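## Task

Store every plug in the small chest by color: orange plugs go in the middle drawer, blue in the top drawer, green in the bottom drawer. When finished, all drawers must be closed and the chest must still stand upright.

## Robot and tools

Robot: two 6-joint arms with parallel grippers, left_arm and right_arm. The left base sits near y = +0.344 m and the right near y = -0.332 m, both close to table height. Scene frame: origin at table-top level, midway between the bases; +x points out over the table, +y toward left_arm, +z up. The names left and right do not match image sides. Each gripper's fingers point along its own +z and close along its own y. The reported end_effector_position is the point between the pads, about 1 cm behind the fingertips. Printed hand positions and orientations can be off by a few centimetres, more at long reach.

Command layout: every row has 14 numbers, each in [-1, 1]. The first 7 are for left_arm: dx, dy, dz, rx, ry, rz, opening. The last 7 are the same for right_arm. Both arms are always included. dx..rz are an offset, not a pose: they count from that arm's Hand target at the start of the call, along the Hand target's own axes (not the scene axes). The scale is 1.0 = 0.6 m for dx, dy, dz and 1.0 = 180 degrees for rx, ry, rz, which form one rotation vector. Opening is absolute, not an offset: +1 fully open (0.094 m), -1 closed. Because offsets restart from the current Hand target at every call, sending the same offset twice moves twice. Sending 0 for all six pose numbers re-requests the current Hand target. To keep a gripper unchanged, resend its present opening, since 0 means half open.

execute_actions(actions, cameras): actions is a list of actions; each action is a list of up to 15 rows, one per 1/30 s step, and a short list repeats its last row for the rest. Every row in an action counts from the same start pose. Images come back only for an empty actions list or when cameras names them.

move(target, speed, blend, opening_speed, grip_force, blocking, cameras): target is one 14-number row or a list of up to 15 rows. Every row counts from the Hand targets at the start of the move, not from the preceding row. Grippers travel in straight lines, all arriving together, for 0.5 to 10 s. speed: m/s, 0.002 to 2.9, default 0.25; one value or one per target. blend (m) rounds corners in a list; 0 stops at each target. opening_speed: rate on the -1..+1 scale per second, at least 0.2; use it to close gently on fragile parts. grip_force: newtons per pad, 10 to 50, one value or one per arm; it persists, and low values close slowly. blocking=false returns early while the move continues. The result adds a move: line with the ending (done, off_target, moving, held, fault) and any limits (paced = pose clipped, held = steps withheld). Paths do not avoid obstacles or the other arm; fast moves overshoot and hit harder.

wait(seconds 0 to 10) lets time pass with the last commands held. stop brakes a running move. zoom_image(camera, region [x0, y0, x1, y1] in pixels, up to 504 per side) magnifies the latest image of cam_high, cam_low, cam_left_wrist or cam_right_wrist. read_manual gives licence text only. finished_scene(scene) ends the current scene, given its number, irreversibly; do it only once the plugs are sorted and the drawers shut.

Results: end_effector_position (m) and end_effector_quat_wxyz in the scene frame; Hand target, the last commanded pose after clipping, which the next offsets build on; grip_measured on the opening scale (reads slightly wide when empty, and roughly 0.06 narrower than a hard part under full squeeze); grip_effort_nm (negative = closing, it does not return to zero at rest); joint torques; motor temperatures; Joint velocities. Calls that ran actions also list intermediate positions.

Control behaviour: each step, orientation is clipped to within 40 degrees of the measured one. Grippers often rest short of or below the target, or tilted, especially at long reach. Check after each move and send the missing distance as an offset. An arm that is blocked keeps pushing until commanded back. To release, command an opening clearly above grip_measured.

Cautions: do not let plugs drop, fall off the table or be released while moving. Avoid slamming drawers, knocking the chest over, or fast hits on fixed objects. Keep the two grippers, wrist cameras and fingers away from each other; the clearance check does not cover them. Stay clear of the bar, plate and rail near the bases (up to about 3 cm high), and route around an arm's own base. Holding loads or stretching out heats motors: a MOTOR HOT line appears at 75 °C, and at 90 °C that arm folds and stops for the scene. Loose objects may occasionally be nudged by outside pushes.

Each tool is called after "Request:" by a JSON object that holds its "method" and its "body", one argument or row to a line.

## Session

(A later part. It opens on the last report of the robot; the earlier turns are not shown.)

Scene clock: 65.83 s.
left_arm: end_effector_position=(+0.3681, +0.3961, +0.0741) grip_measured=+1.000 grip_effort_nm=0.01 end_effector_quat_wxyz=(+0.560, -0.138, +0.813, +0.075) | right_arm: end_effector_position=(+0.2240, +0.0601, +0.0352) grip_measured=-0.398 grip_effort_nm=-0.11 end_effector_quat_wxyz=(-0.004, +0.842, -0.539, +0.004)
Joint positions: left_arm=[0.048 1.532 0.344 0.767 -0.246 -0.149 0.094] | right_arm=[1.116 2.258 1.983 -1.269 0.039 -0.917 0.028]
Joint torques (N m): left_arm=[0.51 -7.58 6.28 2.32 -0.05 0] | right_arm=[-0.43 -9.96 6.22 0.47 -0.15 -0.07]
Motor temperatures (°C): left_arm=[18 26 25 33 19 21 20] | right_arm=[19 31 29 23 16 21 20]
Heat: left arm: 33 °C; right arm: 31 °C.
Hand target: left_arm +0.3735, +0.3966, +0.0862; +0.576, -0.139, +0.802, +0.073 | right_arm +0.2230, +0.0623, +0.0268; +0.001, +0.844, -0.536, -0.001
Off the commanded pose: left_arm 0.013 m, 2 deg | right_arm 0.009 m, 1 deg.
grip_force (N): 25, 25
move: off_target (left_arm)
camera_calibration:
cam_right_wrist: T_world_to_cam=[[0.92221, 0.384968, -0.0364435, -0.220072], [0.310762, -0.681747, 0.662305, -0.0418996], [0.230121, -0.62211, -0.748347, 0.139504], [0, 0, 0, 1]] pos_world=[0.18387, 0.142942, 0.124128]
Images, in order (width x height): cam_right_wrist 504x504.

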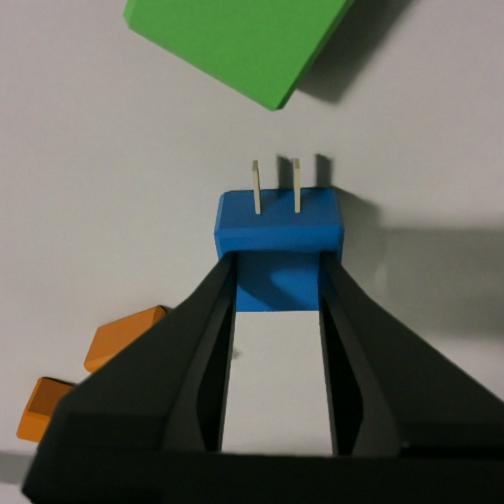

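Request:
{"method": "move", "body": {
  "target": [
    [0,0,0,0,0,0,1,0,0,-0.008,0,0,0,0.6],
    [0,0,0,0,0,0,1,0,0,0.026,0,0,0,0.6]
  ],
  "speed": 0.1,
  "cameras": ["cam_right_wrist"]
}}

Scene clock: 67.97 s.
left_arm: end_effector_position=(+0.3681, +0.3961, +0.0741) grip_measured=+1.000 grip_effort_nm=0.01 end_effector_quat_wxyz=(+0.560, -0.138, +0.813, +0.075) | right_arm: end_effector_position=(+0.2242, +0.0610, +0.0213) grip_measured=+0.598 grip_effort_nm=0.10 end_effector_quat_wxyz=(-0.006, +0.842, -0.539, +0.004)
Joint positions: left_arm=[0.048 1.532 0.344 0.767 -0.246 -0.149 0.094] | right_arm=[1.116 2.262 1.934 -1.212 0.039 -0.917 0.075]
Joint torques (N m): left_arm=[0.36 -7.47 6.15 2.3 0.01 0.01] | right_arm=[-0.47 -9.69 6.11 0.46 -0.15 -0.08]
Heat: left arm: 33 °C; right arm: 31 °C.
Hand target: left_arm +0.3735, +0.3966, +0.0862; +0.576, -0.139, +0.802, +0.073 | right_arm +0.2228, +0.0623, +0.0111; +0.001, +0.844, -0.536, -0.001
Off the commanded pose: left_arm 0.013 m, 2 deg | right_arm 0.010 m, 1 deg.
grip_force (N): 25, 25
move: off_target (left_arm)
camera_calibration:
cam_right_wrist: T_world_to_cam=[[0.922503, 0.384609, -0.0326046, -0.221317], [0.308839, -0.684812, 0.660039, -0.0314725], [0.231529, -0.618958, -0.750523, 0.129208], [0, 0, 0, 1]] pos_world=[0.18397, 0.143542, 0.110531]
Images, in order (width x height): cam_right_wrist 504x504.

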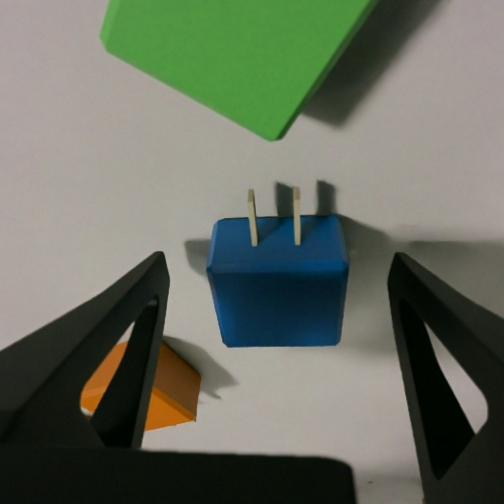

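Request:
{"method": "move", "body": {
  "target": [0,0,0,0,0,0,1,0,0,0,0,0,0,-0.4],
  "opening_speed": 0.8
}}

Request:
{"method": "move", "body": {
  "target": [
    [0,0,0,0,0,0,1,0,0,-0.375,0,0,0,-0.4],
    [0,0,0,0,0,0,1,0.242,-0.212,-0.375,0.139,-0.088,0.628,-0.4]
  ],
  "speed": 0.4,
  "cameras": ["cam_high","cam_low","cam_right_wrist"]
}}

Scene clock: 71.53 s.
left_arm: end_effector_position=(+0.3681, +0.3961, +0.0741) grip_measured=+1.000 grip_effort_nm=0.01 end_effector_quat_wxyz=(+0.560, -0.138, +0.813, +0.075) | right_arm: end_effector_position=(+0.2243, +0.0612, +0.0213) grip_measured=-0.110 grip_effort_nm=-0.51 end_effector_quat_wxyz=(-0.006, +0.842, -0.539, +0.004)
Joint positions: left_arm=[0.048 1.532 0.344 0.767 -0.246 -0.149 0.094] | right_arm=[1.116 2.262 1.934 -1.211 0.039 -0.918 0.042]
Joint torques (N m): left_arm=[0.34 -7.45 6.11 2.34 -0.04 -0.03] | right_arm=[-0.46 -9.69 6.09 0.46 -0.15 -0.08]
Heat: left arm: 33 °C; right arm: 30 °C.
Hand target: left_arm +0.3735, +0.3966, +0.0862; +0.576, -0.139, +0.802, +0.073 | right_arm +0.2228, +0.0623, +0.0111; +0.001, +0.844, -0.536, -0.001
Off the commanded pose: left_arm 0.013 m, 2 deg | right_arm 0.010 m, 1 deg.
grip_force (N): 25, 25
move: off_target (left_arm)

Scene clock: 76.03 s.
left_arm: end_effector_position=(+0.3681, +0.3961, +0.0741) grip_measured=+1.000 grip_effort_nm=0.01 end_effector_quat_wxyz=(+0.560, -0.138, +0.813, +0.075) | right_arm: end_effector_position=(+0.3915, -0.0117, +0.2370) grip_measured=-0.111 grip_effort_nm=-0.56 end_effector_quat_wxyz=(+0.254, -0.019, +0.966, +0.050)
Joint positions: left_arm=[0.048 1.532 0.344 0.767 -0.246 -0.149 0.094] | right_arm=[0.842 2.257 2.723 -1.562 0.306 0.698 0.042]
Joint torques (N m): left_arm=[0.34 -7.31 6.5 2.33 -0.05 -0.07] | right_arm=[-1.05 -8.88 7.91 1.1 0.42 0.07]
Heat: left arm: 33 °C; right arm: 32 °C.
Hand target: left_arm +0.3735, +0.3966, +0.0862; +0.576, -0.139, +0.802, +0.073 | right_arm +0.4004, -0.0151, +0.2355; +0.214, +0.000, +0.977, +0.000
Off the commanded pose: left_arm 0.013 m, 2 deg | right_arm 0.010 m, 8 deg.
joint sent to its limit (right arm) — joint 4 (wrist pitch), lower limit. The joint targets are off in orientation, not in position.
grip_force (N): 25, 25
move: off_target (left_arm, right_arm)
camera_calibration:
cam_right_wrist: T_world_to_cam=[[0.0529207, -0.987777, -0.146614, 0.0107366], [-0.976026, -0.0822046, 0.201535, 0.343439], [-0.211124, 0.132434, -0.968446, 0.441022], [0, 0, 0, 1]] pos_world=[0.427748, -0.0195686, 0.359466]
Images, in order (width x height): cam_high 504x504, cam_low 504x504, cam_right_wrist 504x504.

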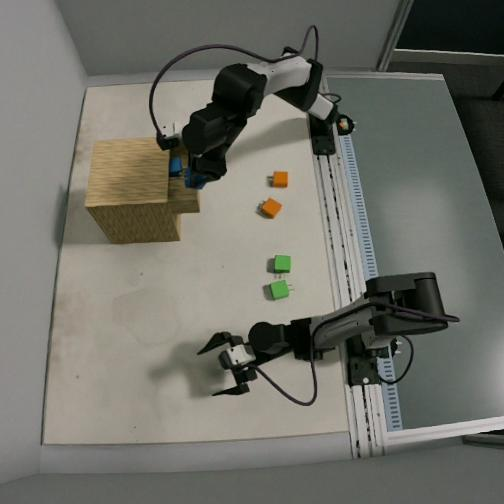

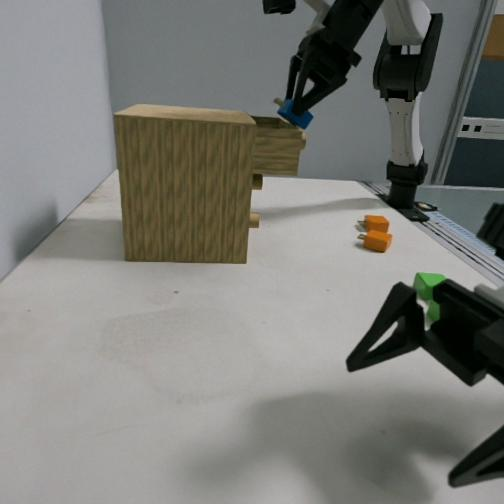

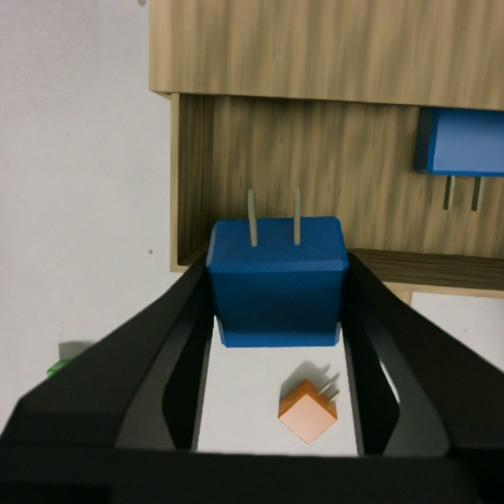

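Request:
{"method": "move", "body": {
  "target": [
    [0,0,0,0,0,0,1,-0.041,-0.008,-0.0175,0,0,0,-0.4],
    [0,0,0,0,0,0,1,-0.039,-0.012,0.07,0,0,0,-0.4]
  ],
  "speed": 0.1,
  "cameras": ["cam_high","cam_low","cam_right_wrist"]
}}

Scene clock: 79.87 s.
left_arm: end_effector_position=(+0.3681, +0.3961, +0.0741) grip_measured=+1.000 grip_effort_nm=0.01 end_effector_quat_wxyz=(+0.560, -0.138, +0.813, +0.075) | right_arm: end_effector_position=(+0.4303, -0.0261, +0.2140) grip_measured=-0.112 grip_effort_nm=-0.56 end_effector_quat_wxyz=(+0.256, -0.007, +0.966, +0.030)
Joint positions: left_arm=[0.048 1.532 0.344 0.767 -0.246 -0.149 0.094] | right_arm=[0.768 2.377 2.845 -1.568 0.31 0.649 0.042]
Joint torques (N m): left_arm=[0.43 -7.51 6.28 2.34 -0.02 -0.01] | right_arm=[-0.95 -8.96 7.54 1.27 0.12 -0.08]
Heat: left arm: 33 °C; right arm: 32 °C.
Hand target: left_arm +0.3735, +0.3966, +0.0862; +0.576, -0.139, +0.802, +0.073 | right_arm +0.4393, -0.0223, +0.2073; +0.214, +0.000, +0.977, +0.000
Off the commanded pose: left_arm 0.013 m, 2 deg | right_arm 0.012 m, 6 deg.
elbow stopped short (right arm): the move would have taken joint 3 (elbow) straighter than the controller allows.
joint read past its limit (right arm) — joint 4 (wrist pitch), lower limit.
grip_force (N): 25, 25
move: off_target (left_arm, right_arm)
camera_calibration:
cam_right_wrist: T_world_to_cam=[[0.0205766, -0.993316, -0.113578, -0.00220036], [-0.97893, -0.0431008, 0.199595, 0.387457], [-0.203156, 0.107078, -0.973274, 0.425746], [0, 0, 0, 1]] pos_world=[0.465831, -0.0310741, 0.336783]
Images, in order (width x height): cam_high 504x504, cam_low 504x504, cam_right_wrist 504x504.

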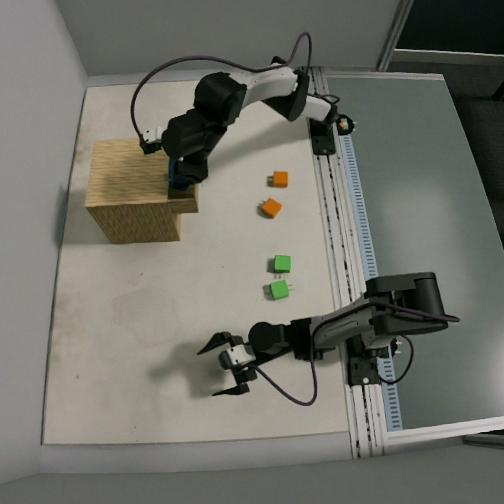

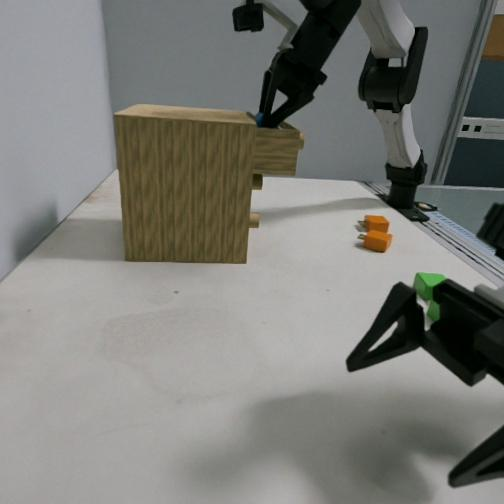

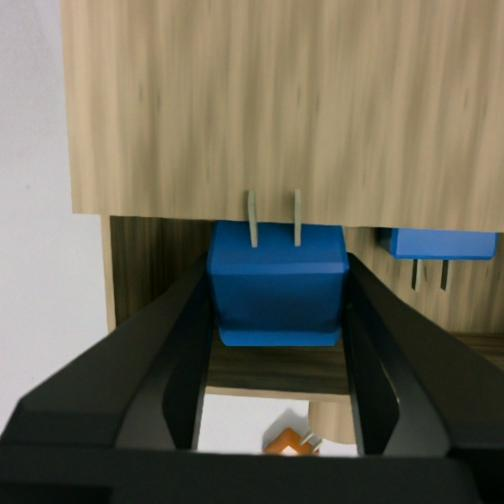

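Request:
{"method": "move", "body": {
  "target": [
    [0,0,0,0,0,0,1,0.029,0.003,-0.0134,0,0,0,-0.4],
    [0,0,0,0,0,0,1,0.046,0.003,0.027,0,0,0,-0.4]
  ],
  "speed": 0.06,
  "cameras": ["cam_high","cam_low","cam_right_wrist"]
}}

Scene clock: 84.37 s.
left_arm: end_effector_position=(+0.3681, +0.3961, +0.0741) grip_measured=+1.000 grip_effort_nm=0.01 end_effector_quat_wxyz=(+0.560, -0.138, +0.813, +0.075) | right_arm: end_effector_position=(+0.4232, -0.0226, +0.1916) grip_measured=-0.117 grip_effort_nm=-0.56 end_effector_quat_wxyz=(+0.234, +0.000, +0.972, +0.010)
Joint positions: left_arm=[0.048 1.532 0.344 0.767 -0.246 -0.149 0.094] | right_arm=[0.786 2.377 2.765 -1.558 0.323 0.692 0.041]
Joint torques (N m): left_arm=[0.5 -7.34 6.17 2.32 0.06 0.03] | right_arm=[-0.18 -10.55 4.93 0.94 0.07 0.05]
Heat: left arm: 34 °C; right arm: 32 °C.
Hand target: left_arm +0.3735, +0.3966, +0.0862; +0.576, -0.139, +0.802, +0.073 | right_arm +0.4210, -0.0205, +0.1810; +0.214, +0.000, +0.977, +0.000
Off the commanded pose: left_arm 0.013 m, 2 deg | right_arm 0.011 m, 3 deg.
elbow stopped short (right arm): the move would have taken joint 3 (elbow) straighter than the controller allows.
joint sent to its limit (right arm) — joint 4 (wrist pitch), lower limit. The joint targets still meet the commanded pose.
grip_force (N): 25, 25
move: off_target (left_arm, right_arm)
camera_calibration:
cam_right_wrist: T_world_to_cam=[[-0.00775008, -0.996916, -0.0780903, 0.00402211], [-0.969319, -0.0116972, 0.245529, 0.372906], [-0.245686, 0.0775973, -0.966239, 0.418147], [0, 0, 0, 1]] pos_world=[0.464228, -0.0240754, 0.312785]
Images, in order (width x height): cam_high 504x504, cam_low 504x504, cam_right_wrist 504x504.

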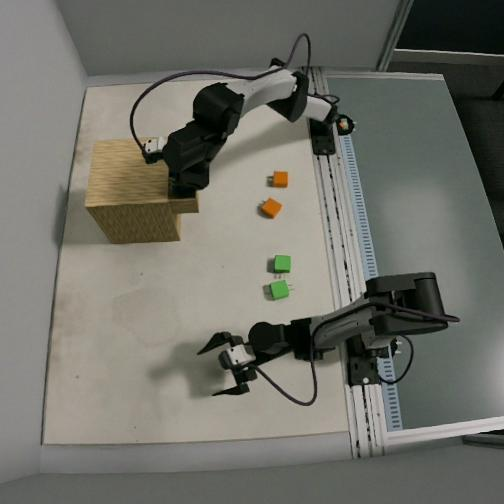

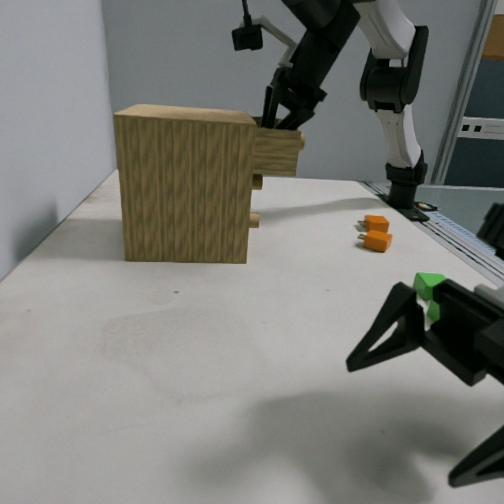

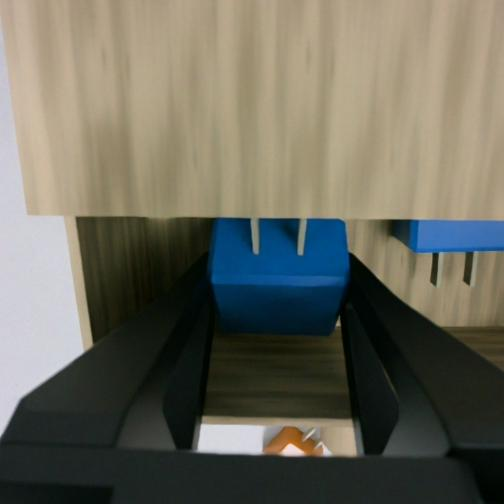

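Request:
{"method": "move", "body": {
  "target": [
    [0,0,0,0,0,0,1,0.008,0,0.018,0,0,0,-0.4],
    [0,0,0,0,0,0,1,0.008,0,0.018,0,0,0,0.15]
  ],
  "speed": 0.05,
  "opening_speed": 0.5,
  "cameras": ["cam_right_wrist"]
}}

Scene clock: 87.40 s.
left_arm: end_effector_position=(+0.3681, +0.3961, +0.0741) grip_measured=+1.000 grip_effort_nm=0.01 end_effector_quat_wxyz=(+0.560, -0.138, +0.813, +0.075) | right_arm: end_effector_position=(+0.4376, -0.0165, +0.1795) grip_measured=+0.148 grip_effort_nm=0.11 end_effector_quat_wxyz=(+0.250, +0.006, +0.968, +0.009)
Joint positions: left_arm=[0.048 1.532 0.344 0.767 -0.246 -0.149 0.094] | right_arm=[0.782 2.377 2.692 -1.46 0.345 0.691 0.054]
Joint torques (N m): left_arm=[0.53 -7.39 6.26 2.32 -0.06 0.03] | right_arm=[0.1 -12.67 4.03 0.52 -0.13 0.11]
Heat: left arm: 34 °C; right arm: 33 °C.
Hand target: left_arm +0.3735, +0.3966, +0.0862; +0.576, -0.139, +0.802, +0.073 | right_arm +0.4211, -0.0204, +0.1692; +0.214, +0.000, +0.977, +0.000
Off the commanded pose: left_arm 0.013 m, 2 deg | right_arm 0.020 m, 4 deg.
grip_force (N): 25, 25
move: off_target (left_arm, right_arm); target 2's new opening was sent with right_arm's hand 0.018 m and 4 deg from that target
camera_calibration:
cam_right_wrist: T_world_to_cam=[[-0.017363, -0.996588, -0.0806891, 0.0138864], [-0.976817, -0.000314221, 0.214076, 0.399077], [-0.213371, 0.0825355, -0.973479, 0.396728], [0, 0, 0, 1]] pos_world=[0.474717, -0.0187797, 0.301894]
Images, in order (width x height): cam_right_wrist 504x504.

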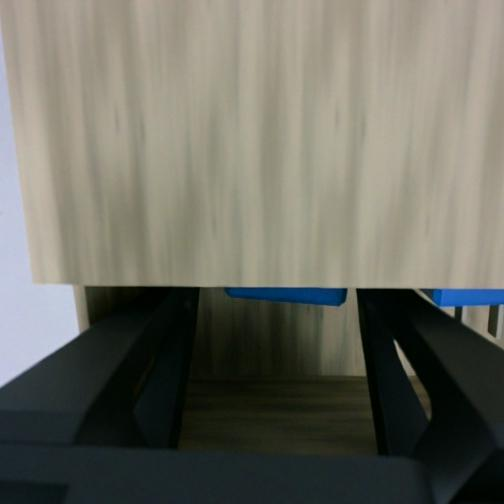

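Request:
{"method": "move", "body": {
  "target": [
    [0,0,0,0,0,0,1,0.03,0,-0.014,0,0,0,0.15],
    [0,0,0,0,0,0,1,-0.033,0,-0.15,0,0,0,0.15],
    [0,0,0,0,0,0,1,0.112,-0.041,-0.236,0,-0.12,0,0.15],
    [0,0,0,0,0,0,1,0.183,-0.041,-0.124,0,-0.25,0,-1]
  ],
  "blend": [0,0.03,0.03,0],
  "cameras": ["cam_high","cam_low","cam_right_wrist"]
}}

Scene clock: 96.83 s.
left_arm: end_effector_position=(+0.3681, +0.3961, +0.0741) grip_measured=+1.000 grip_effort_nm=0.01 end_effector_quat_wxyz=(+0.560, -0.138, +0.813, +0.075) | right_arm: end_effector_position=(+0.2907, -0.0419, +0.1749) grip_measured=-0.990 grip_effort_nm=-0.49 end_effector_quat_wxyz=(+0.559, -0.016, +0.829, -0.017)
Joint positions: left_arm=[0.048 1.532 0.344 0.767 -0.246 -0.149 0.094] | right_arm=[1.233 1.553 1.063 -0.311 1.077 0.693 0]
Joint torques (N m): left_arm=[0.57 -7.39 6.06 2.32 -0.07 0.04] | right_arm=[-0.21 -9.81 6.76 1.49 0.44 -0.03]
Heat: left arm: 34 °C; right arm: 34 °C.
Hand target: left_arm +0.3735, +0.3966, +0.0862; +0.576, -0.139, +0.802, +0.073 | right_arm +0.2903, -0.0451, +0.1908; +0.572, +0.000, +0.820, +0.000
Off the commanded pose: left_arm 0.013 m, 2 deg | right_arm 0.016 m, 3 deg.
grip_force (N): 25, 25
move: off_target (left_arm, right_arm); target 4's new opening was sent with right_arm's hand 0.016 m and 3 deg from that target
camera_calibration:
cam_right_wrist: T_world_to_cam=[[0.0380745, -0.999256, -0.00619651, -0.04363], [-0.892697, -0.0312265, -0.449573, 0.346817], [0.449045, 0.0226489, -0.893222, 0.153973], [0, 0, 0, 1]] pos_world=[0.242123, -0.036255, 0.293182]
Images, in order (width x height): cam_high 504x504, cam_low 504x504, cam_right_wrist 504x504.

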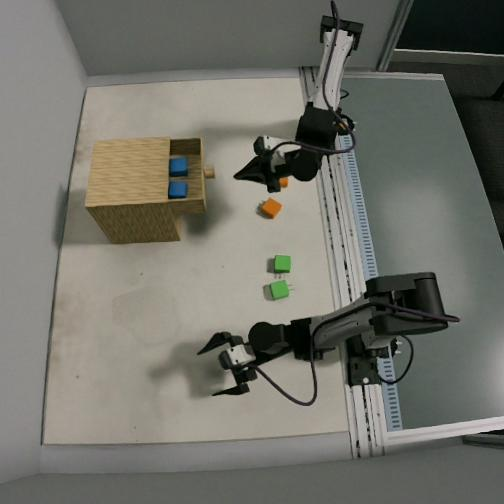

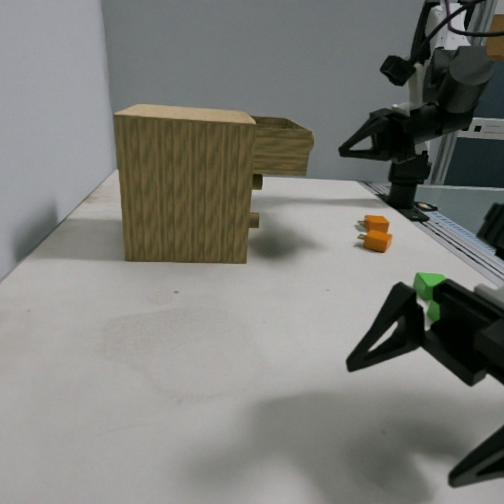

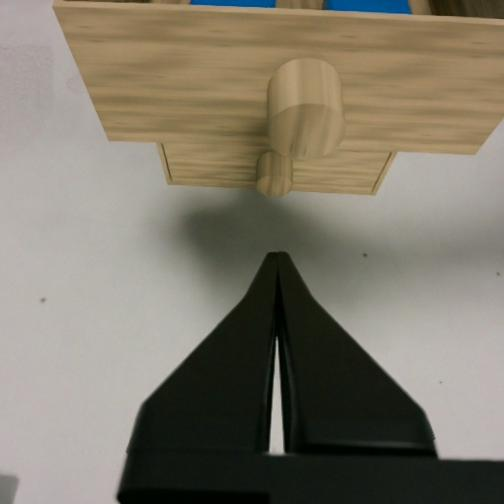

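Request:
{"method": "move", "body": {
  "target": [
    [0,0,0,0,0,0,1,-0.011,-0.015,-0.004,0,0,0,-1],
    [0,0,0,0,0,0,1,-0.085,-0.015,0.2,0,0,0,-1]
  ],
  "speed": 0.06,
  "cameras": ["cam_high","cam_low","cam_right_wrist"]
}}

Scene clock: 101.10 s.
left_arm: end_effector_position=(+0.3681, +0.3961, +0.0741) grip_measured=+1.000 grip_effort_nm=0.01 end_effector_quat_wxyz=(+0.560, -0.138, +0.813, +0.075) | right_arm: end_effector_position=(+0.4129, -0.0626, +0.1862) grip_measured=-0.990 grip_effort_nm=-0.51 end_effector_quat_wxyz=(+0.562, -0.006, +0.827, -0.017)
Joint positions: left_arm=[0.048 1.532 0.344 0.767 -0.246 -0.149 0.094] | right_arm=[0.891 1.682 1.188 -0.017 0.814 0.354 0]
Joint torques (N m): left_arm=[0.54 -7.21 6.31 2.29 -0.04 0] | right_arm=[-0.59 -6.6 10.66 1.84 0.06 -0.03]
Heat: left arm: 34 °C; right arm: 33 °C.
Hand target: left_arm +0.3735, +0.3966, +0.0862; +0.576, -0.139, +0.802, +0.073 | right_arm +0.4205, -0.0541, +0.1972; +0.572, +0.000, +0.820, +0.000
Off the commanded pose: left_arm 0.013 m, 2 deg | right_arm 0.016 m, 2 deg.
grip_force (N): 25, 25
move: off_target (left_arm, right_arm)
camera_calibration:
cam_right_wrist: T_world_to_cam=[[0.0221329, -0.999612, -0.0168957, -0.0603517], [-0.890557, -0.0120326, -0.454712, 0.461619], [0.454332, 0.0251106, -0.890478, 0.107014], [0, 0, 0, 1]] pos_world=[0.363814, -0.057461, 0.304177]
Images, in order (width x height): cam_high 504x504, cam_low 504x504, cam_right_wrist 504x504.

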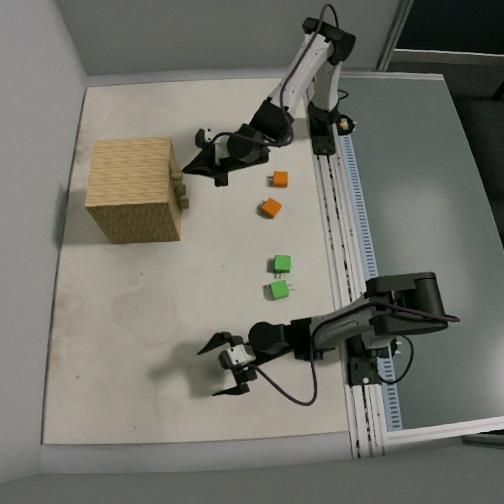

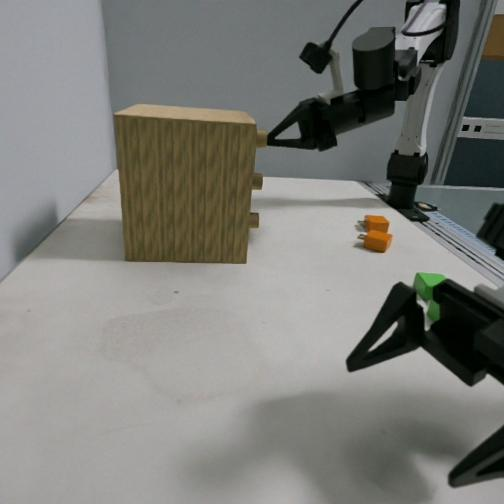

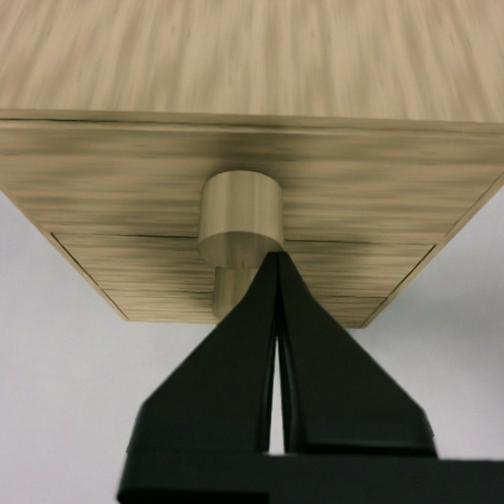

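Request:
{"method": "move", "body": {
  "target": [
    [0,0,0,0,0,0,1,0.006,0,-0.016,0,0,0,-1],
    [0,0,0,0,0,0,1,0.006,0.018,-0.016,0,0,0,-1],
    [0,0,0,0,0,0,1,-0.01,0.018,0.028,0,0,0,-1]
  ],
  "speed": 0.06,
  "cameras": ["cam_high","cam_right_wrist"]
}}

Scene clock: 104.03 s.
left_arm: end_effector_position=(+0.3681, +0.3961, +0.0741) grip_measured=+1.000 grip_effort_nm=0.01 end_effector_quat_wxyz=(+0.560, -0.138, +0.813, +0.075) | right_arm: end_effector_position=(+0.4226, -0.0461, +0.1879) grip_measured=-0.990 grip_effort_nm=-0.51 end_effector_quat_wxyz=(+0.562, -0.014, +0.827, -0.013)
Joint positions: left_arm=[0.048 1.532 0.344 0.767 -0.246 -0.149 0.094] | right_arm=[0.896 1.742 1.266 -0.029 0.805 0.344 0]
Joint torques (N m): left_arm=[0.61 -7.21 6.3 2.28 -0.09 -0.02] | right_arm=[-2.33 -6.24 11.12 1.94 -0.01 -0.05]
Heat: left arm: 35 °C; right arm: 33 °C.
Hand target: left_arm +0.3735, +0.3966, +0.0862; +0.576, -0.139, +0.802, +0.073 | right_arm +0.4383, -0.0432, +0.1969; +0.572, +0.000, +0.820, +0.000
Off the commanded pose: left_arm 0.013 m, 2 deg | right_arm 0.018 m, 3 deg.
grip_force (N): 25, 25
move: off_target (left_arm, right_arm)
camera_calibration:
cam_right_wrist: T_world_to_cam=[[0.038282, -0.999169, -0.0140013, -0.0513348], [-0.890421, -0.0277495, -0.45429, 0.470358], [0.453524, 0.0298582, -0.890744, 0.104428], [0, 0, 0, 1]] pos_world=[0.373421, -0.041358, 0.305979]
Images, in order (width x height): cam_high 504x504, cam_right_wrist 504x504.

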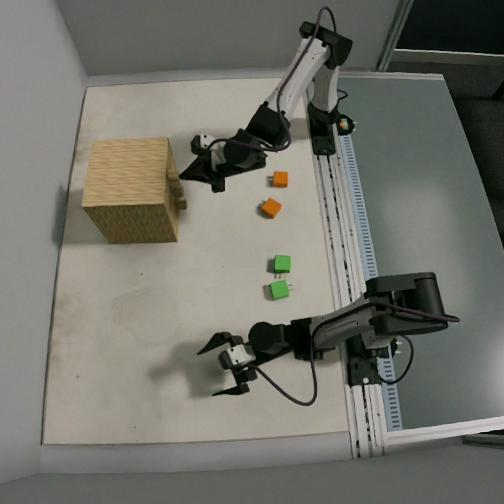

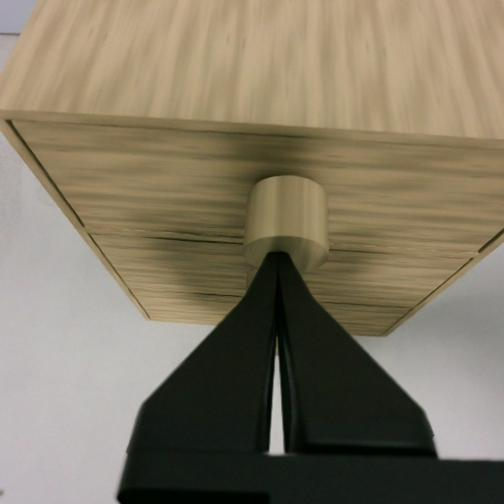

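Request:
{"method": "move", "body": {
  "target": [
    [0,0,0,0,0,0,1,0.051,0,-0.141,0,0,0,-1],
    [0,0,0,0,0,0,1,0.152,-0.007,-0.051,0,0,0,0.2]
  ],
  "speed": 0.2,
  "grip_force": 50,
  "cameras": ["cam_high","cam_low","cam_right_wrist"]
}}

Scene clock: 108.77 s.
left_arm: end_effector_position=(+0.3681, +0.3961, +0.0741) grip_measured=+1.000 grip_effort_nm=0.01 end_effector_quat_wxyz=(+0.560, -0.138, +0.813, +0.075) | right_arm: end_effector_position=(+0.3765, -0.0504, +0.1235) grip_measured=+0.198 grip_effort_nm=0.10 end_effector_quat_wxyz=(+0.571, +0.000, +0.821, -0.007)
Joint positions: left_arm=[0.048 1.532 0.344 0.767 -0.246 -0.149 0.094] | right_arm=[0.99 1.736 0.967 0.236 0.901 0.425 0.056]
Joint torques (N m): left_arm=[0.61 -7.25 6.32 2.32 0 -0.01] | right_arm=[-0.54 -6.97 6.76 1.79 0.09 -0.03]
Heat: left arm: 35 °C; right arm: 33 °C.
Hand target: left_arm +0.3735, +0.3966, +0.0862; +0.576, -0.139, +0.802, +0.073 | right_arm +0.3781, -0.0474, +0.1220; +0.572, +0.000, +0.820, +0.000
Off the commanded pose: left_arm 0.013 m, 2 deg | right_arm 0.004 m, 1 deg.
move: off_target (left_arm)
camera_calibration:
cam_right_wrist: T_world_to_cam=[[0.0226401, -0.998962, -0.0395347, -0.0457626], [-0.88052, -0.00119654, -0.474007, 0.399972], [0.473468, 0.0455427, -0.879633, 0.060012], [0, 0, 0, 1]] pos_world=[0.324806, -0.0479696, 0.240569]
Images, in order (width x height): cam_high 504x504, cam_low 504x504, cam_right_wrist 504x504.

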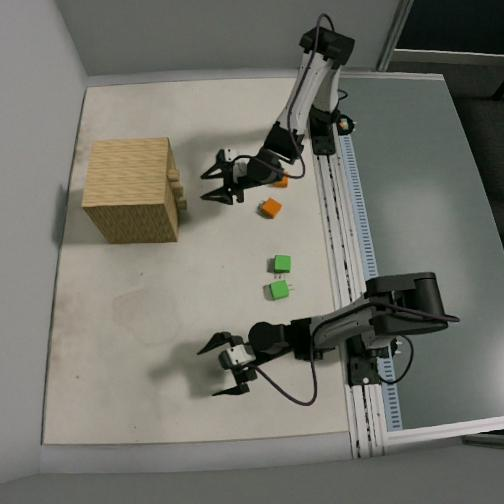

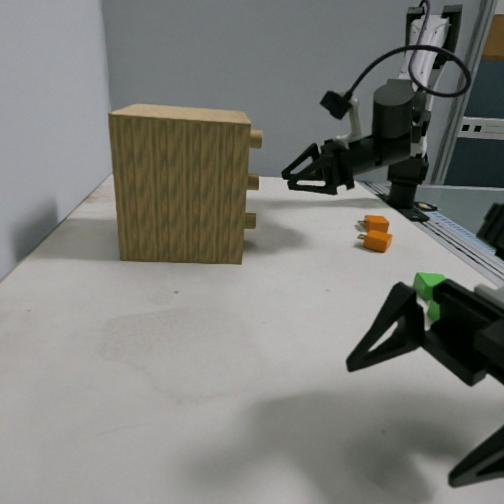

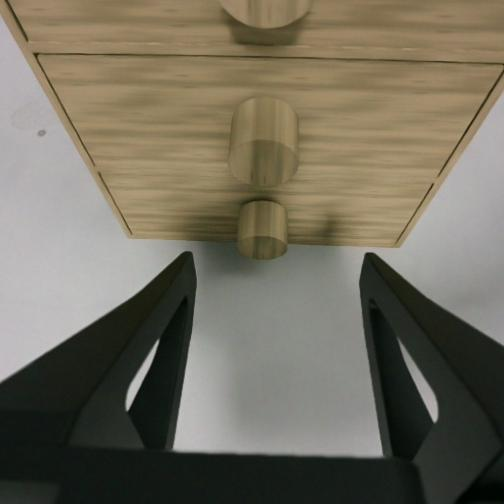

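Request:
{"method": "move", "body": {
  "target": [
    [0,0,0,0,0,0,1,-0.027,0.007,0.1125,0,0,0,0.2],
    [0,0,0,0,0,0,1,-0.027,0.007,0.1125,0,0,0,-0.6],
    [0,0,0,0,0,0,1,0.039,0.007,-0.0675,0,0,0,-0.6]
  ],
  "speed": [0.1,0.1,0.06],
  "opening_speed": 0.8,
  "cameras": ["cam_high","cam_low","cam_right_wrist"]
}}

Scene clock: 114.97 s.
left_arm: end_effector_position=(+0.3681, +0.3961, +0.0741) grip_measured=+1.000 grip_effort_nm=0.01 end_effector_quat_wxyz=(+0.560, -0.138, +0.813, +0.075) | right_arm: end_effector_position=(+0.3374, -0.0431, +0.1001) grip_measured=-0.423 grip_effort_nm=-1.02 end_effector_quat_wxyz=(+0.566, -0.005, +0.824, -0.012)
Joint positions: left_arm=[0.048 1.532 0.344 0.767 -0.246 -0.149 0.094] | right_arm=[1.096 1.741 0.893 0.218 0.986 0.524 0.027]
Joint torques (N m): left_arm=[0.44 -7.51 6.32 2.31 -0.03 0.03] | right_arm=[0.68 -11.26 6.01 1.31 0.3 0.07]
Heat: left arm: 35 °C; right arm: 33 °C.
Hand target: left_arm +0.3735, +0.3966, +0.0862; +0.576, -0.139, +0.802, +0.073 | right_arm +0.3320, -0.0433, +0.1140; +0.572, +0.000, +0.820, +0.000
Off the commanded pose: left_arm 0.013 m, 2 deg | right_arm 0.015 m, 2 deg.
move: off_target (left_arm, right_arm); target 2's new opening was sent with right_arm's hand 0.014 m and 2 deg from that target
camera_calibration:
cam_right_wrist: T_world_to_cam=[[0.0262907, -0.999308, -0.0263128, -0.0410551], [-0.885483, -0.0110643, -0.46454, 0.354693], [0.463927, 0.0355127, -0.885161, 0.0608765], [0, 0, 0, 1]] pos_world=[0.286912, -0.0392642, 0.217574]
Images, in order (width x height): cam_high 504x504, cam_low 504x504, cam_right_wrist 504x504.

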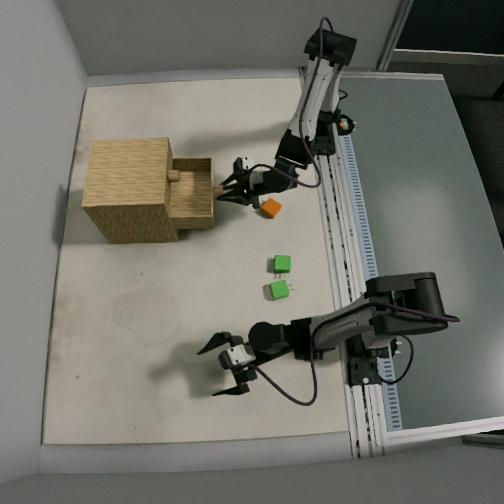

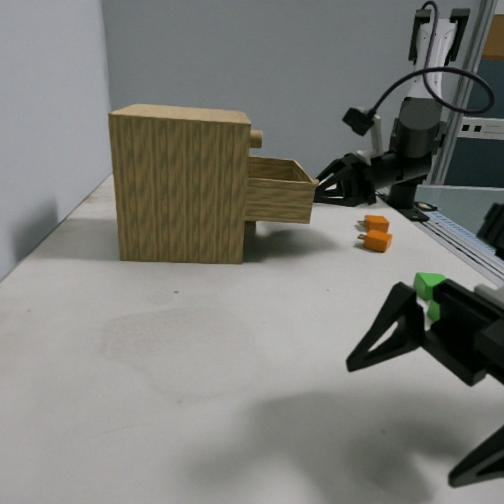

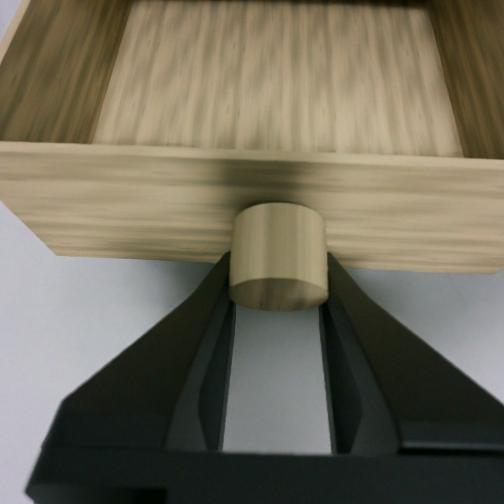

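Request:
{"method": "move", "body": {
  "target": [
    [0,0,0,0,0,0,1,0,0,0,0,0,0,0.2],
    [0,0,0,0,0,0,1,0.0285,0,-0.078,0,0,0,0.2],
    [0,0,0,0,0,0,1,-0.047,-0.145,-0.31,0,0.306,0,0.5]
  ],
  "grip_force": 25,
  "cameras": ["cam_high","cam_low","cam_right_wrist"]
}}

Scene clock: 121.50 s.
left_arm: end_effector_position=(+0.3681, +0.3961, +0.0741) grip_measured=+1.000 grip_effort_nm=0.01 end_effector_quat_wxyz=(+0.560, -0.138, +0.813, +0.075) | right_arm: end_effector_position=(+0.1681, -0.1298, +0.1926) grip_measured=+0.498 grip_effort_nm=0.10 end_effector_quat_wxyz=(+0.125, -0.002, +0.992, -0.017)
Joint positions: left_arm=[0.048 1.532 0.344 0.767 -0.246 -0.149 0.094] | right_arm=[1.137 1.434 1.521 -1.553 0.269 1.09 0.07]
Joint torques (N m): left_arm=[0.58 -7.43 6.41 2.32 -0.02 -0.03] | right_arm=[-0.68 -6.56 8.53 0.38 0.07 -0.05]
Heat: left arm: 35 °C; right arm: 33 °C.
Hand target: left_arm +0.3735, +0.3966, +0.0862; +0.576, -0.139, +0.802, +0.073 | right_arm +0.1672, -0.1303, +0.2048; +0.128, +0.000, +0.992, +0.000
Off the commanded pose: left_arm 0.013 m, 2 deg | right_arm 0.012 m, 2 deg.
joint sent to its limit (right arm) — joint 4 (wrist pitch), lower limit. The joint targets still meet the commanded pose.
grip_force (N): 25, 25
move: off_target (left_arm, right_arm); target 3's new opening was sent with right_arm's hand 0.012 m and 2 deg from that target
camera_calibration:
cam_right_wrist: T_world_to_cam=[[-0.0238675, -0.999493, -0.021064, -0.113346], [-0.891604, 0.0117515, 0.452662, 0.0742044], [-0.452186, 0.0295846, -0.891433, 0.37884], [0, 0, 0, 1]] pos_world=[0.234761, -0.125369, 0.301733]
Images, in order (width x height): cam_high 504x504, cam_low 504x504, cam_right_wrist 504x504.

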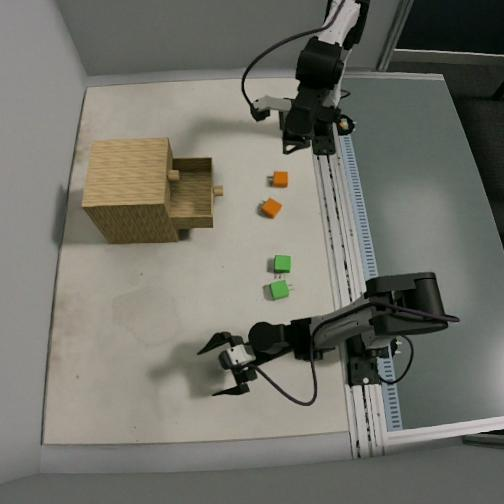

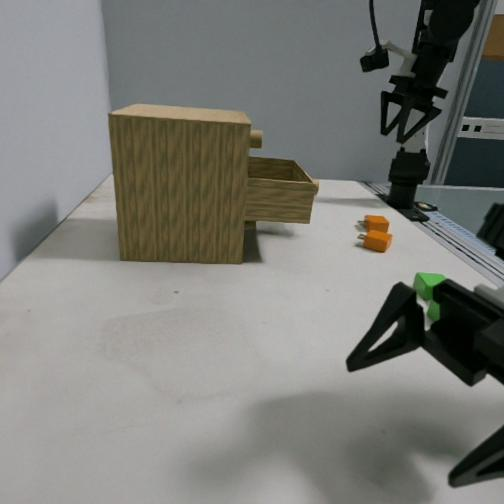

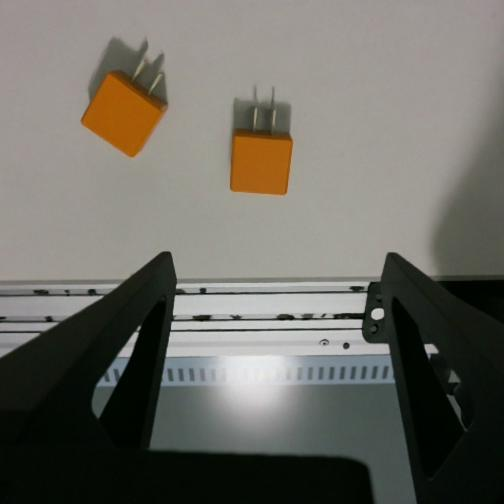

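Request:
{"method": "move", "body": {
  "target": [
    [0,0,0,0,0,0,1,0.055,0.008,0.18,0,0.082,0,0.6],
    [0,0,0,0,0,0,1,0.0905,0.008,0.299,0,0.082,0,0.6]
  ],
  "speed": [0.25,0.12],
  "cameras": ["cam_right_wrist"]
}}

Scene clock: 125.77 s.
left_arm: end_effector_position=(+0.3681, +0.3961, +0.0741) grip_measured=+1.000 grip_effort_nm=0.01 end_effector_quat_wxyz=(+0.560, -0.138, +0.813, +0.075) | right_arm: end_effector_position=(+0.1603, -0.1275, +0.0207) grip_measured=+0.598 grip_effort_nm=0.10 end_effector_quat_wxyz=(+0.004, +0.001, +1.000, -0.003)
Joint positions: left_arm=[0.048 1.532 0.344 0.767 -0.246 -0.149 0.094] | right_arm=[0.99 1.536 0.948 -0.96 0.037 0.963 0.075]
Joint torques (N m): left_arm=[0.51 -7.5 6.31 2.25 -0.06 -0.03] | right_arm=[-0.61 -4.38 5.9 0.44 -0.05 -0.06]
Heat: left arm: 35 °C; right arm: 32 °C.
Hand target: left_arm +0.3735, +0.3966, +0.0862; +0.576, -0.139, +0.802, +0.073 | right_arm +0.1602, -0.1256, +0.0176; -0.001, +0.000, +1.000, +0.000
Off the commanded pose: left_arm 0.013 m, 2 deg | right_arm 0.004 m, 1 deg.
grip_force (N): 25, 25
move: off_target (left_arm)
camera_calibration:
cam_right_wrist: T_world_to_cam=[[-0.0396337, -0.998367, -0.0411495, -0.111856], [-0.75636, 0.00306446, 0.654149, 0.118076], [-0.652954, 0.0570502, -0.755246, 0.254846], [0, 0, 0, 1]] pos_world=[0.251277, -0.126574, 0.11063]
Images, in order (width x height): cam_right_wrist 504x504.

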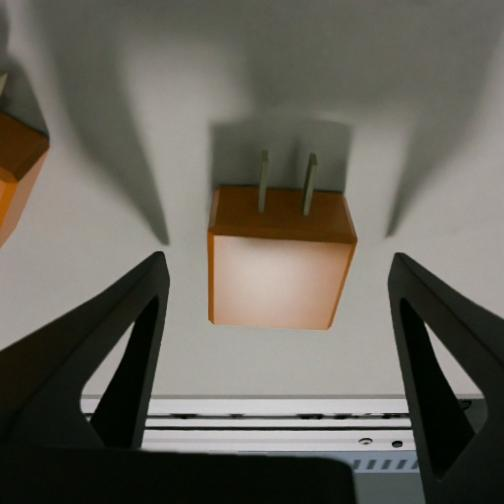

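Request:
{"method": "move", "body": {
  "target": [
    [0,0,0,0,0,0,1,0,0,0,0,0,0,0.6],
    [0,0,0,0,0,0,1,0,0,0,0,0,0,-0.4],
    [0,0,0,0,0,0,1,0,0,-0.283,0,0,0,-0.4],
    [0,0,0,0,0,0,1,-0.383,0.077,-0.35,0,-0.222,0,-0.4]
  ],
  "speed": 0.3,
  "opening_speed": 0.8,
  "cameras": ["cam_high","cam_low","cam_right_wrist"]
}}

Scene clock: 134.37 s.
left_arm: end_effector_position=(+0.3681, +0.3961, +0.0741) grip_measured=+1.000 grip_effort_nm=0.01 end_effector_quat_wxyz=(+0.560, -0.138, +0.813, +0.075) | right_arm: end_effector_position=(+0.3792, -0.0836, +0.2142) grip_measured=-0.101 grip_effort_nm=-0.56 end_effector_quat_wxyz=(+0.318, -0.008, +0.948, -0.009)
Joint positions: left_arm=[0.048 1.532 0.344 0.767 -0.246 -0.149 0.094] | right_arm=[0.807 1.785 1.837 -1.103 0.465 0.637 0.042]
Joint torques (N m): left_arm=[0.57 -7.17 6.31 2.36 -0.04 0.07] | right_arm=[-0.61 -7.41 10.24 1.39 0.38 -0.05]
Heat: left arm: 36 °C; right arm: 31 °C.
Hand target: left_arm +0.3735, +0.3966, +0.0862; +0.576, -0.139, +0.802, +0.073 | right_arm +0.3903, -0.0792, +0.2271; +0.341, +0.000, +0.940, +0.000
Off the commanded pose: left_arm 0.013 m, 2 deg | right_arm 0.018 m, 3 deg.
grip_force (N): 25, 25
move: off_target (left_arm, right_arm)
camera_calibration:
cam_right_wrist: T_world_to_cam=[[0.00795454, -0.999219, -0.0386996, -0.069989], [-0.99726, -0.0107736, 0.0731918, 0.371604], [-0.0735516, 0.0380113, -0.996567, 0.371841], [0, 0, 0, 1]] pos_world=[0.398492, -0.080065, 0.340658]
Images, in order (width x height): cam_high 504x504, cam_low 504x504, cam_right_wrist 504x504.

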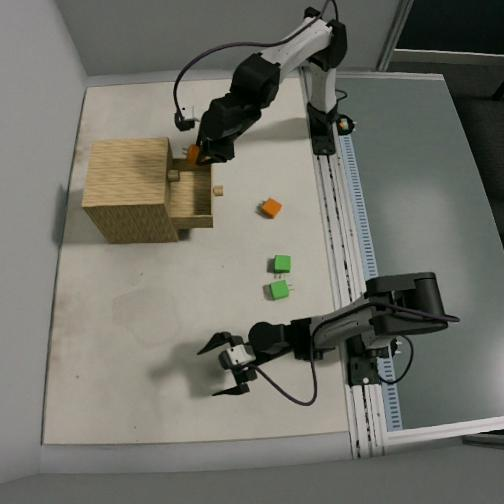

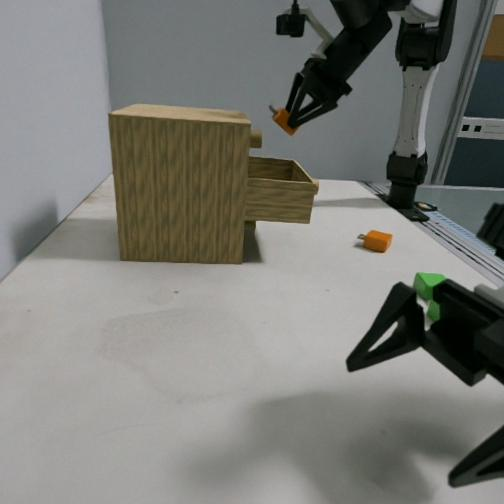

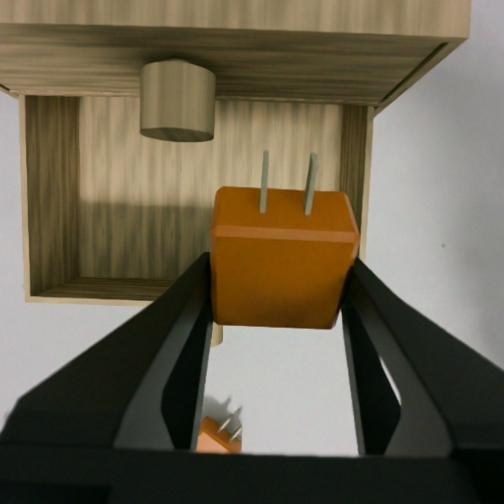

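Request:
{"method": "move", "body": {
  "target": [
    [0,0,0,0,0,0,1,0.059,0.01,0.103,0,0,0,-0.4]
  ],
  "speed": 0.1,
  "cameras": ["cam_high","cam_low","cam_right_wrist"]
}}

Scene clock: 137.30 s.
left_arm: end_effector_position=(+0.3681, +0.3961, +0.0741) grip_measured=+1.000 grip_effort_nm=0.01 end_effector_quat_wxyz=(+0.560, -0.138, +0.813, +0.075) | right_arm: end_effector_position=(+0.3968, -0.0751, +0.1566) grip_measured=-0.101 grip_effort_nm=-0.56 end_effector_quat_wxyz=(+0.332, -0.003, +0.943, -0.002)
Joint positions: left_arm=[0.048 1.532 0.344 0.767 -0.246 -0.149 0.094] | right_arm=[0.791 1.798 1.605 -0.818 0.466 0.621 0.042]
Joint torques (N m): left_arm=[0.73 -7.27 6.27 2.31 -0.02 0.04] | right_arm=[-0.59 -7.99 7.36 1.46 0.29 -0.06]
Heat: left arm: 36 °C; right arm: 31 °C.
Hand target: left_arm +0.3735, +0.3966, +0.0862; +0.576, -0.139, +0.802, +0.073 | right_arm +0.4028, -0.0734, +0.1571; +0.341, +0.000, +0.940, +0.000
Off the commanded pose: left_arm 0.013 m, 2 deg | right_arm 0.006 m, 1 deg.
grip_force (N): 25, 25
move: off_target (left_arm)
camera_calibration:
cam_right_wrist: T_world_to_cam=[[0.00427931, -0.998479, -0.054967, -0.0598317], [-0.99899, -0.0067278, 0.0444371, 0.398964], [-0.0447393, 0.0547213, -0.997499, 0.30544], [0, 0, 0, 1]] pos_world=[0.412482, -0.0737707, 0.283658]
Images, in order (width x height): cam_high 504x504, cam_low 504x504, cam_right_wrist 504x504.

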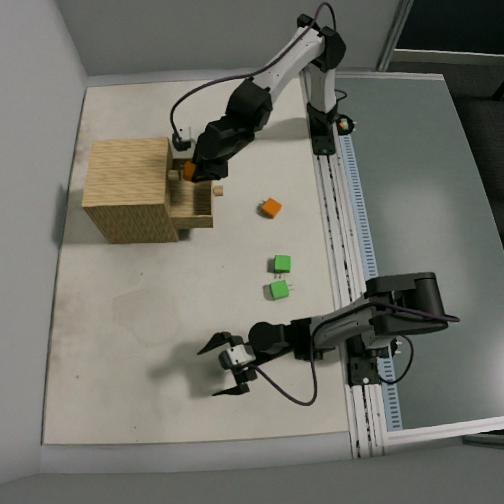

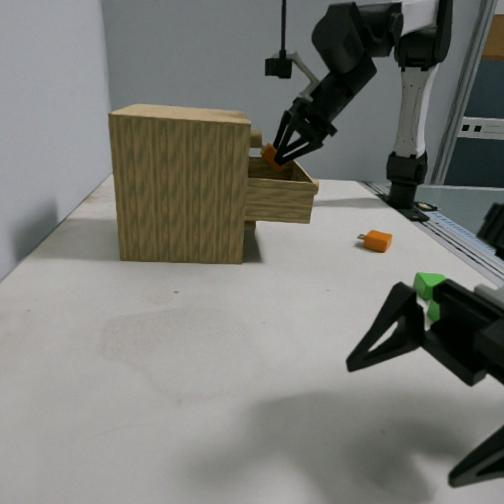

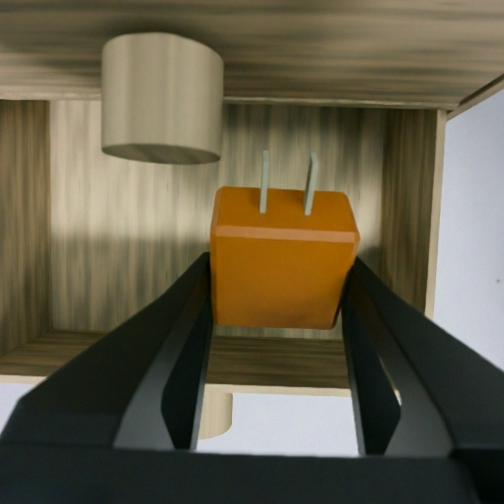

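Request:
{"method": "move", "body": {
  "target": [
    [0,0,0,0,0,0,1,0.0535,0,0.064,0,0,0,-0.4],
    [0,0,0,0,0,0,1,0.0535,0,0.064,0,0,0,0.1]
  ],
  "speed": 0.07,
  "opening_speed": 0.5,
  "cameras": ["cam_high","cam_low","cam_right_wrist"]
}}

Scene clock: 140.40 s.
left_arm: end_effector_position=(+0.3681, +0.3961, +0.0741) grip_measured=+1.000 grip_effort_nm=0.01 end_effector_quat_wxyz=(+0.560, -0.138, +0.813, +0.075) | right_arm: end_effector_position=(+0.4073, -0.0711, +0.1252) grip_measured=+0.098 grip_effort_nm=0.11 end_effector_quat_wxyz=(+0.359, +0.009, +0.933, +0.015)
Joint positions: left_arm=[0.048 1.532 0.344 0.767 -0.246 -0.149 0.094] | right_arm=[0.784 1.798 1.442 -0.583 0.478 0.615 0.052]
Joint torques (N m): left_arm=[0.5 -7.2 6.13 2.31 -0.11 -0.03] | right_arm=[-0.31 -6.76 6.01 1.2 0.16 -0.03]
Heat: left arm: 36 °C; right arm: 31 °C.
Hand target: left_arm +0.3735, +0.3966, +0.0862; +0.576, -0.139, +0.802, +0.073 | right_arm +0.4028, -0.0733, +0.1071; +0.341, +0.000, +0.940, +0.000
Off the commanded pose: left_arm 0.013 m, 2 deg | right_arm 0.019 m, 3 deg.
grip_force (N): 25, 25
move: off_target (left_arm, right_arm); target 2's new opening was sent with right_arm's hand 0.018 m and 3 deg from that target
camera_calibration:
cam_right_wrist: T_world_to_cam=[[-0.00144291, -0.995621, -0.0934717, -0.0502217], [-0.999885, 0.00284683, -0.0148881, 0.419292], [0.015089, 0.0934395, -0.995511, 0.252441], [0, 0, 0, 1]] pos_world=[0.415362, -0.0747834, 0.252856]
Images, in order (width x height): cam_high 504x504, cam_low 504x504, cam_right_wrist 504x504.

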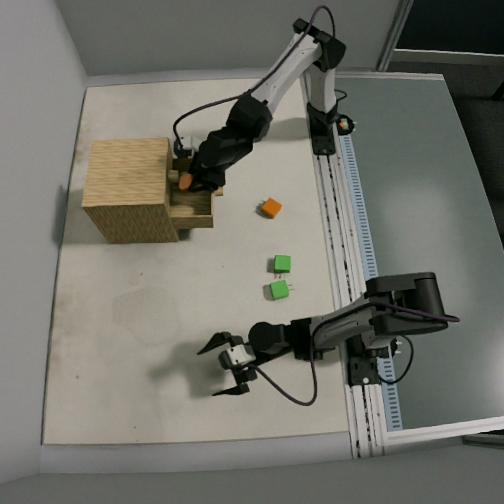

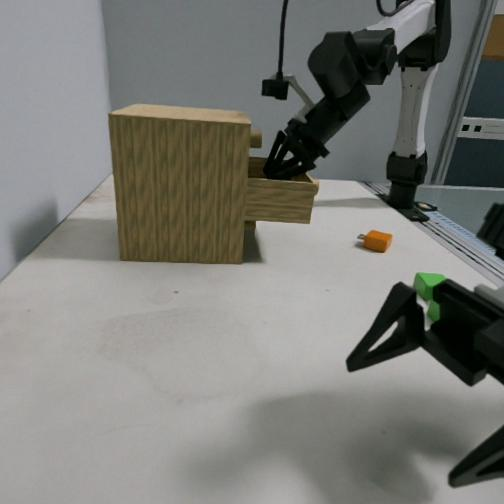

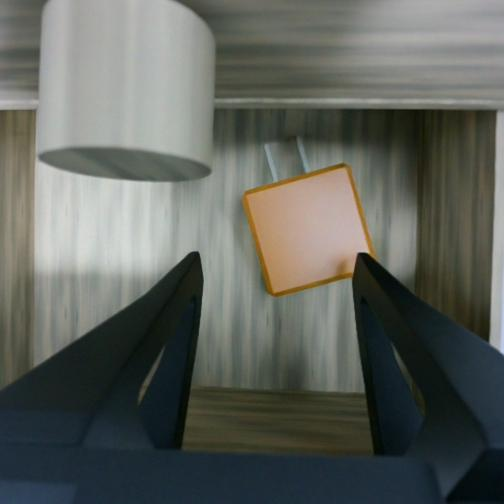

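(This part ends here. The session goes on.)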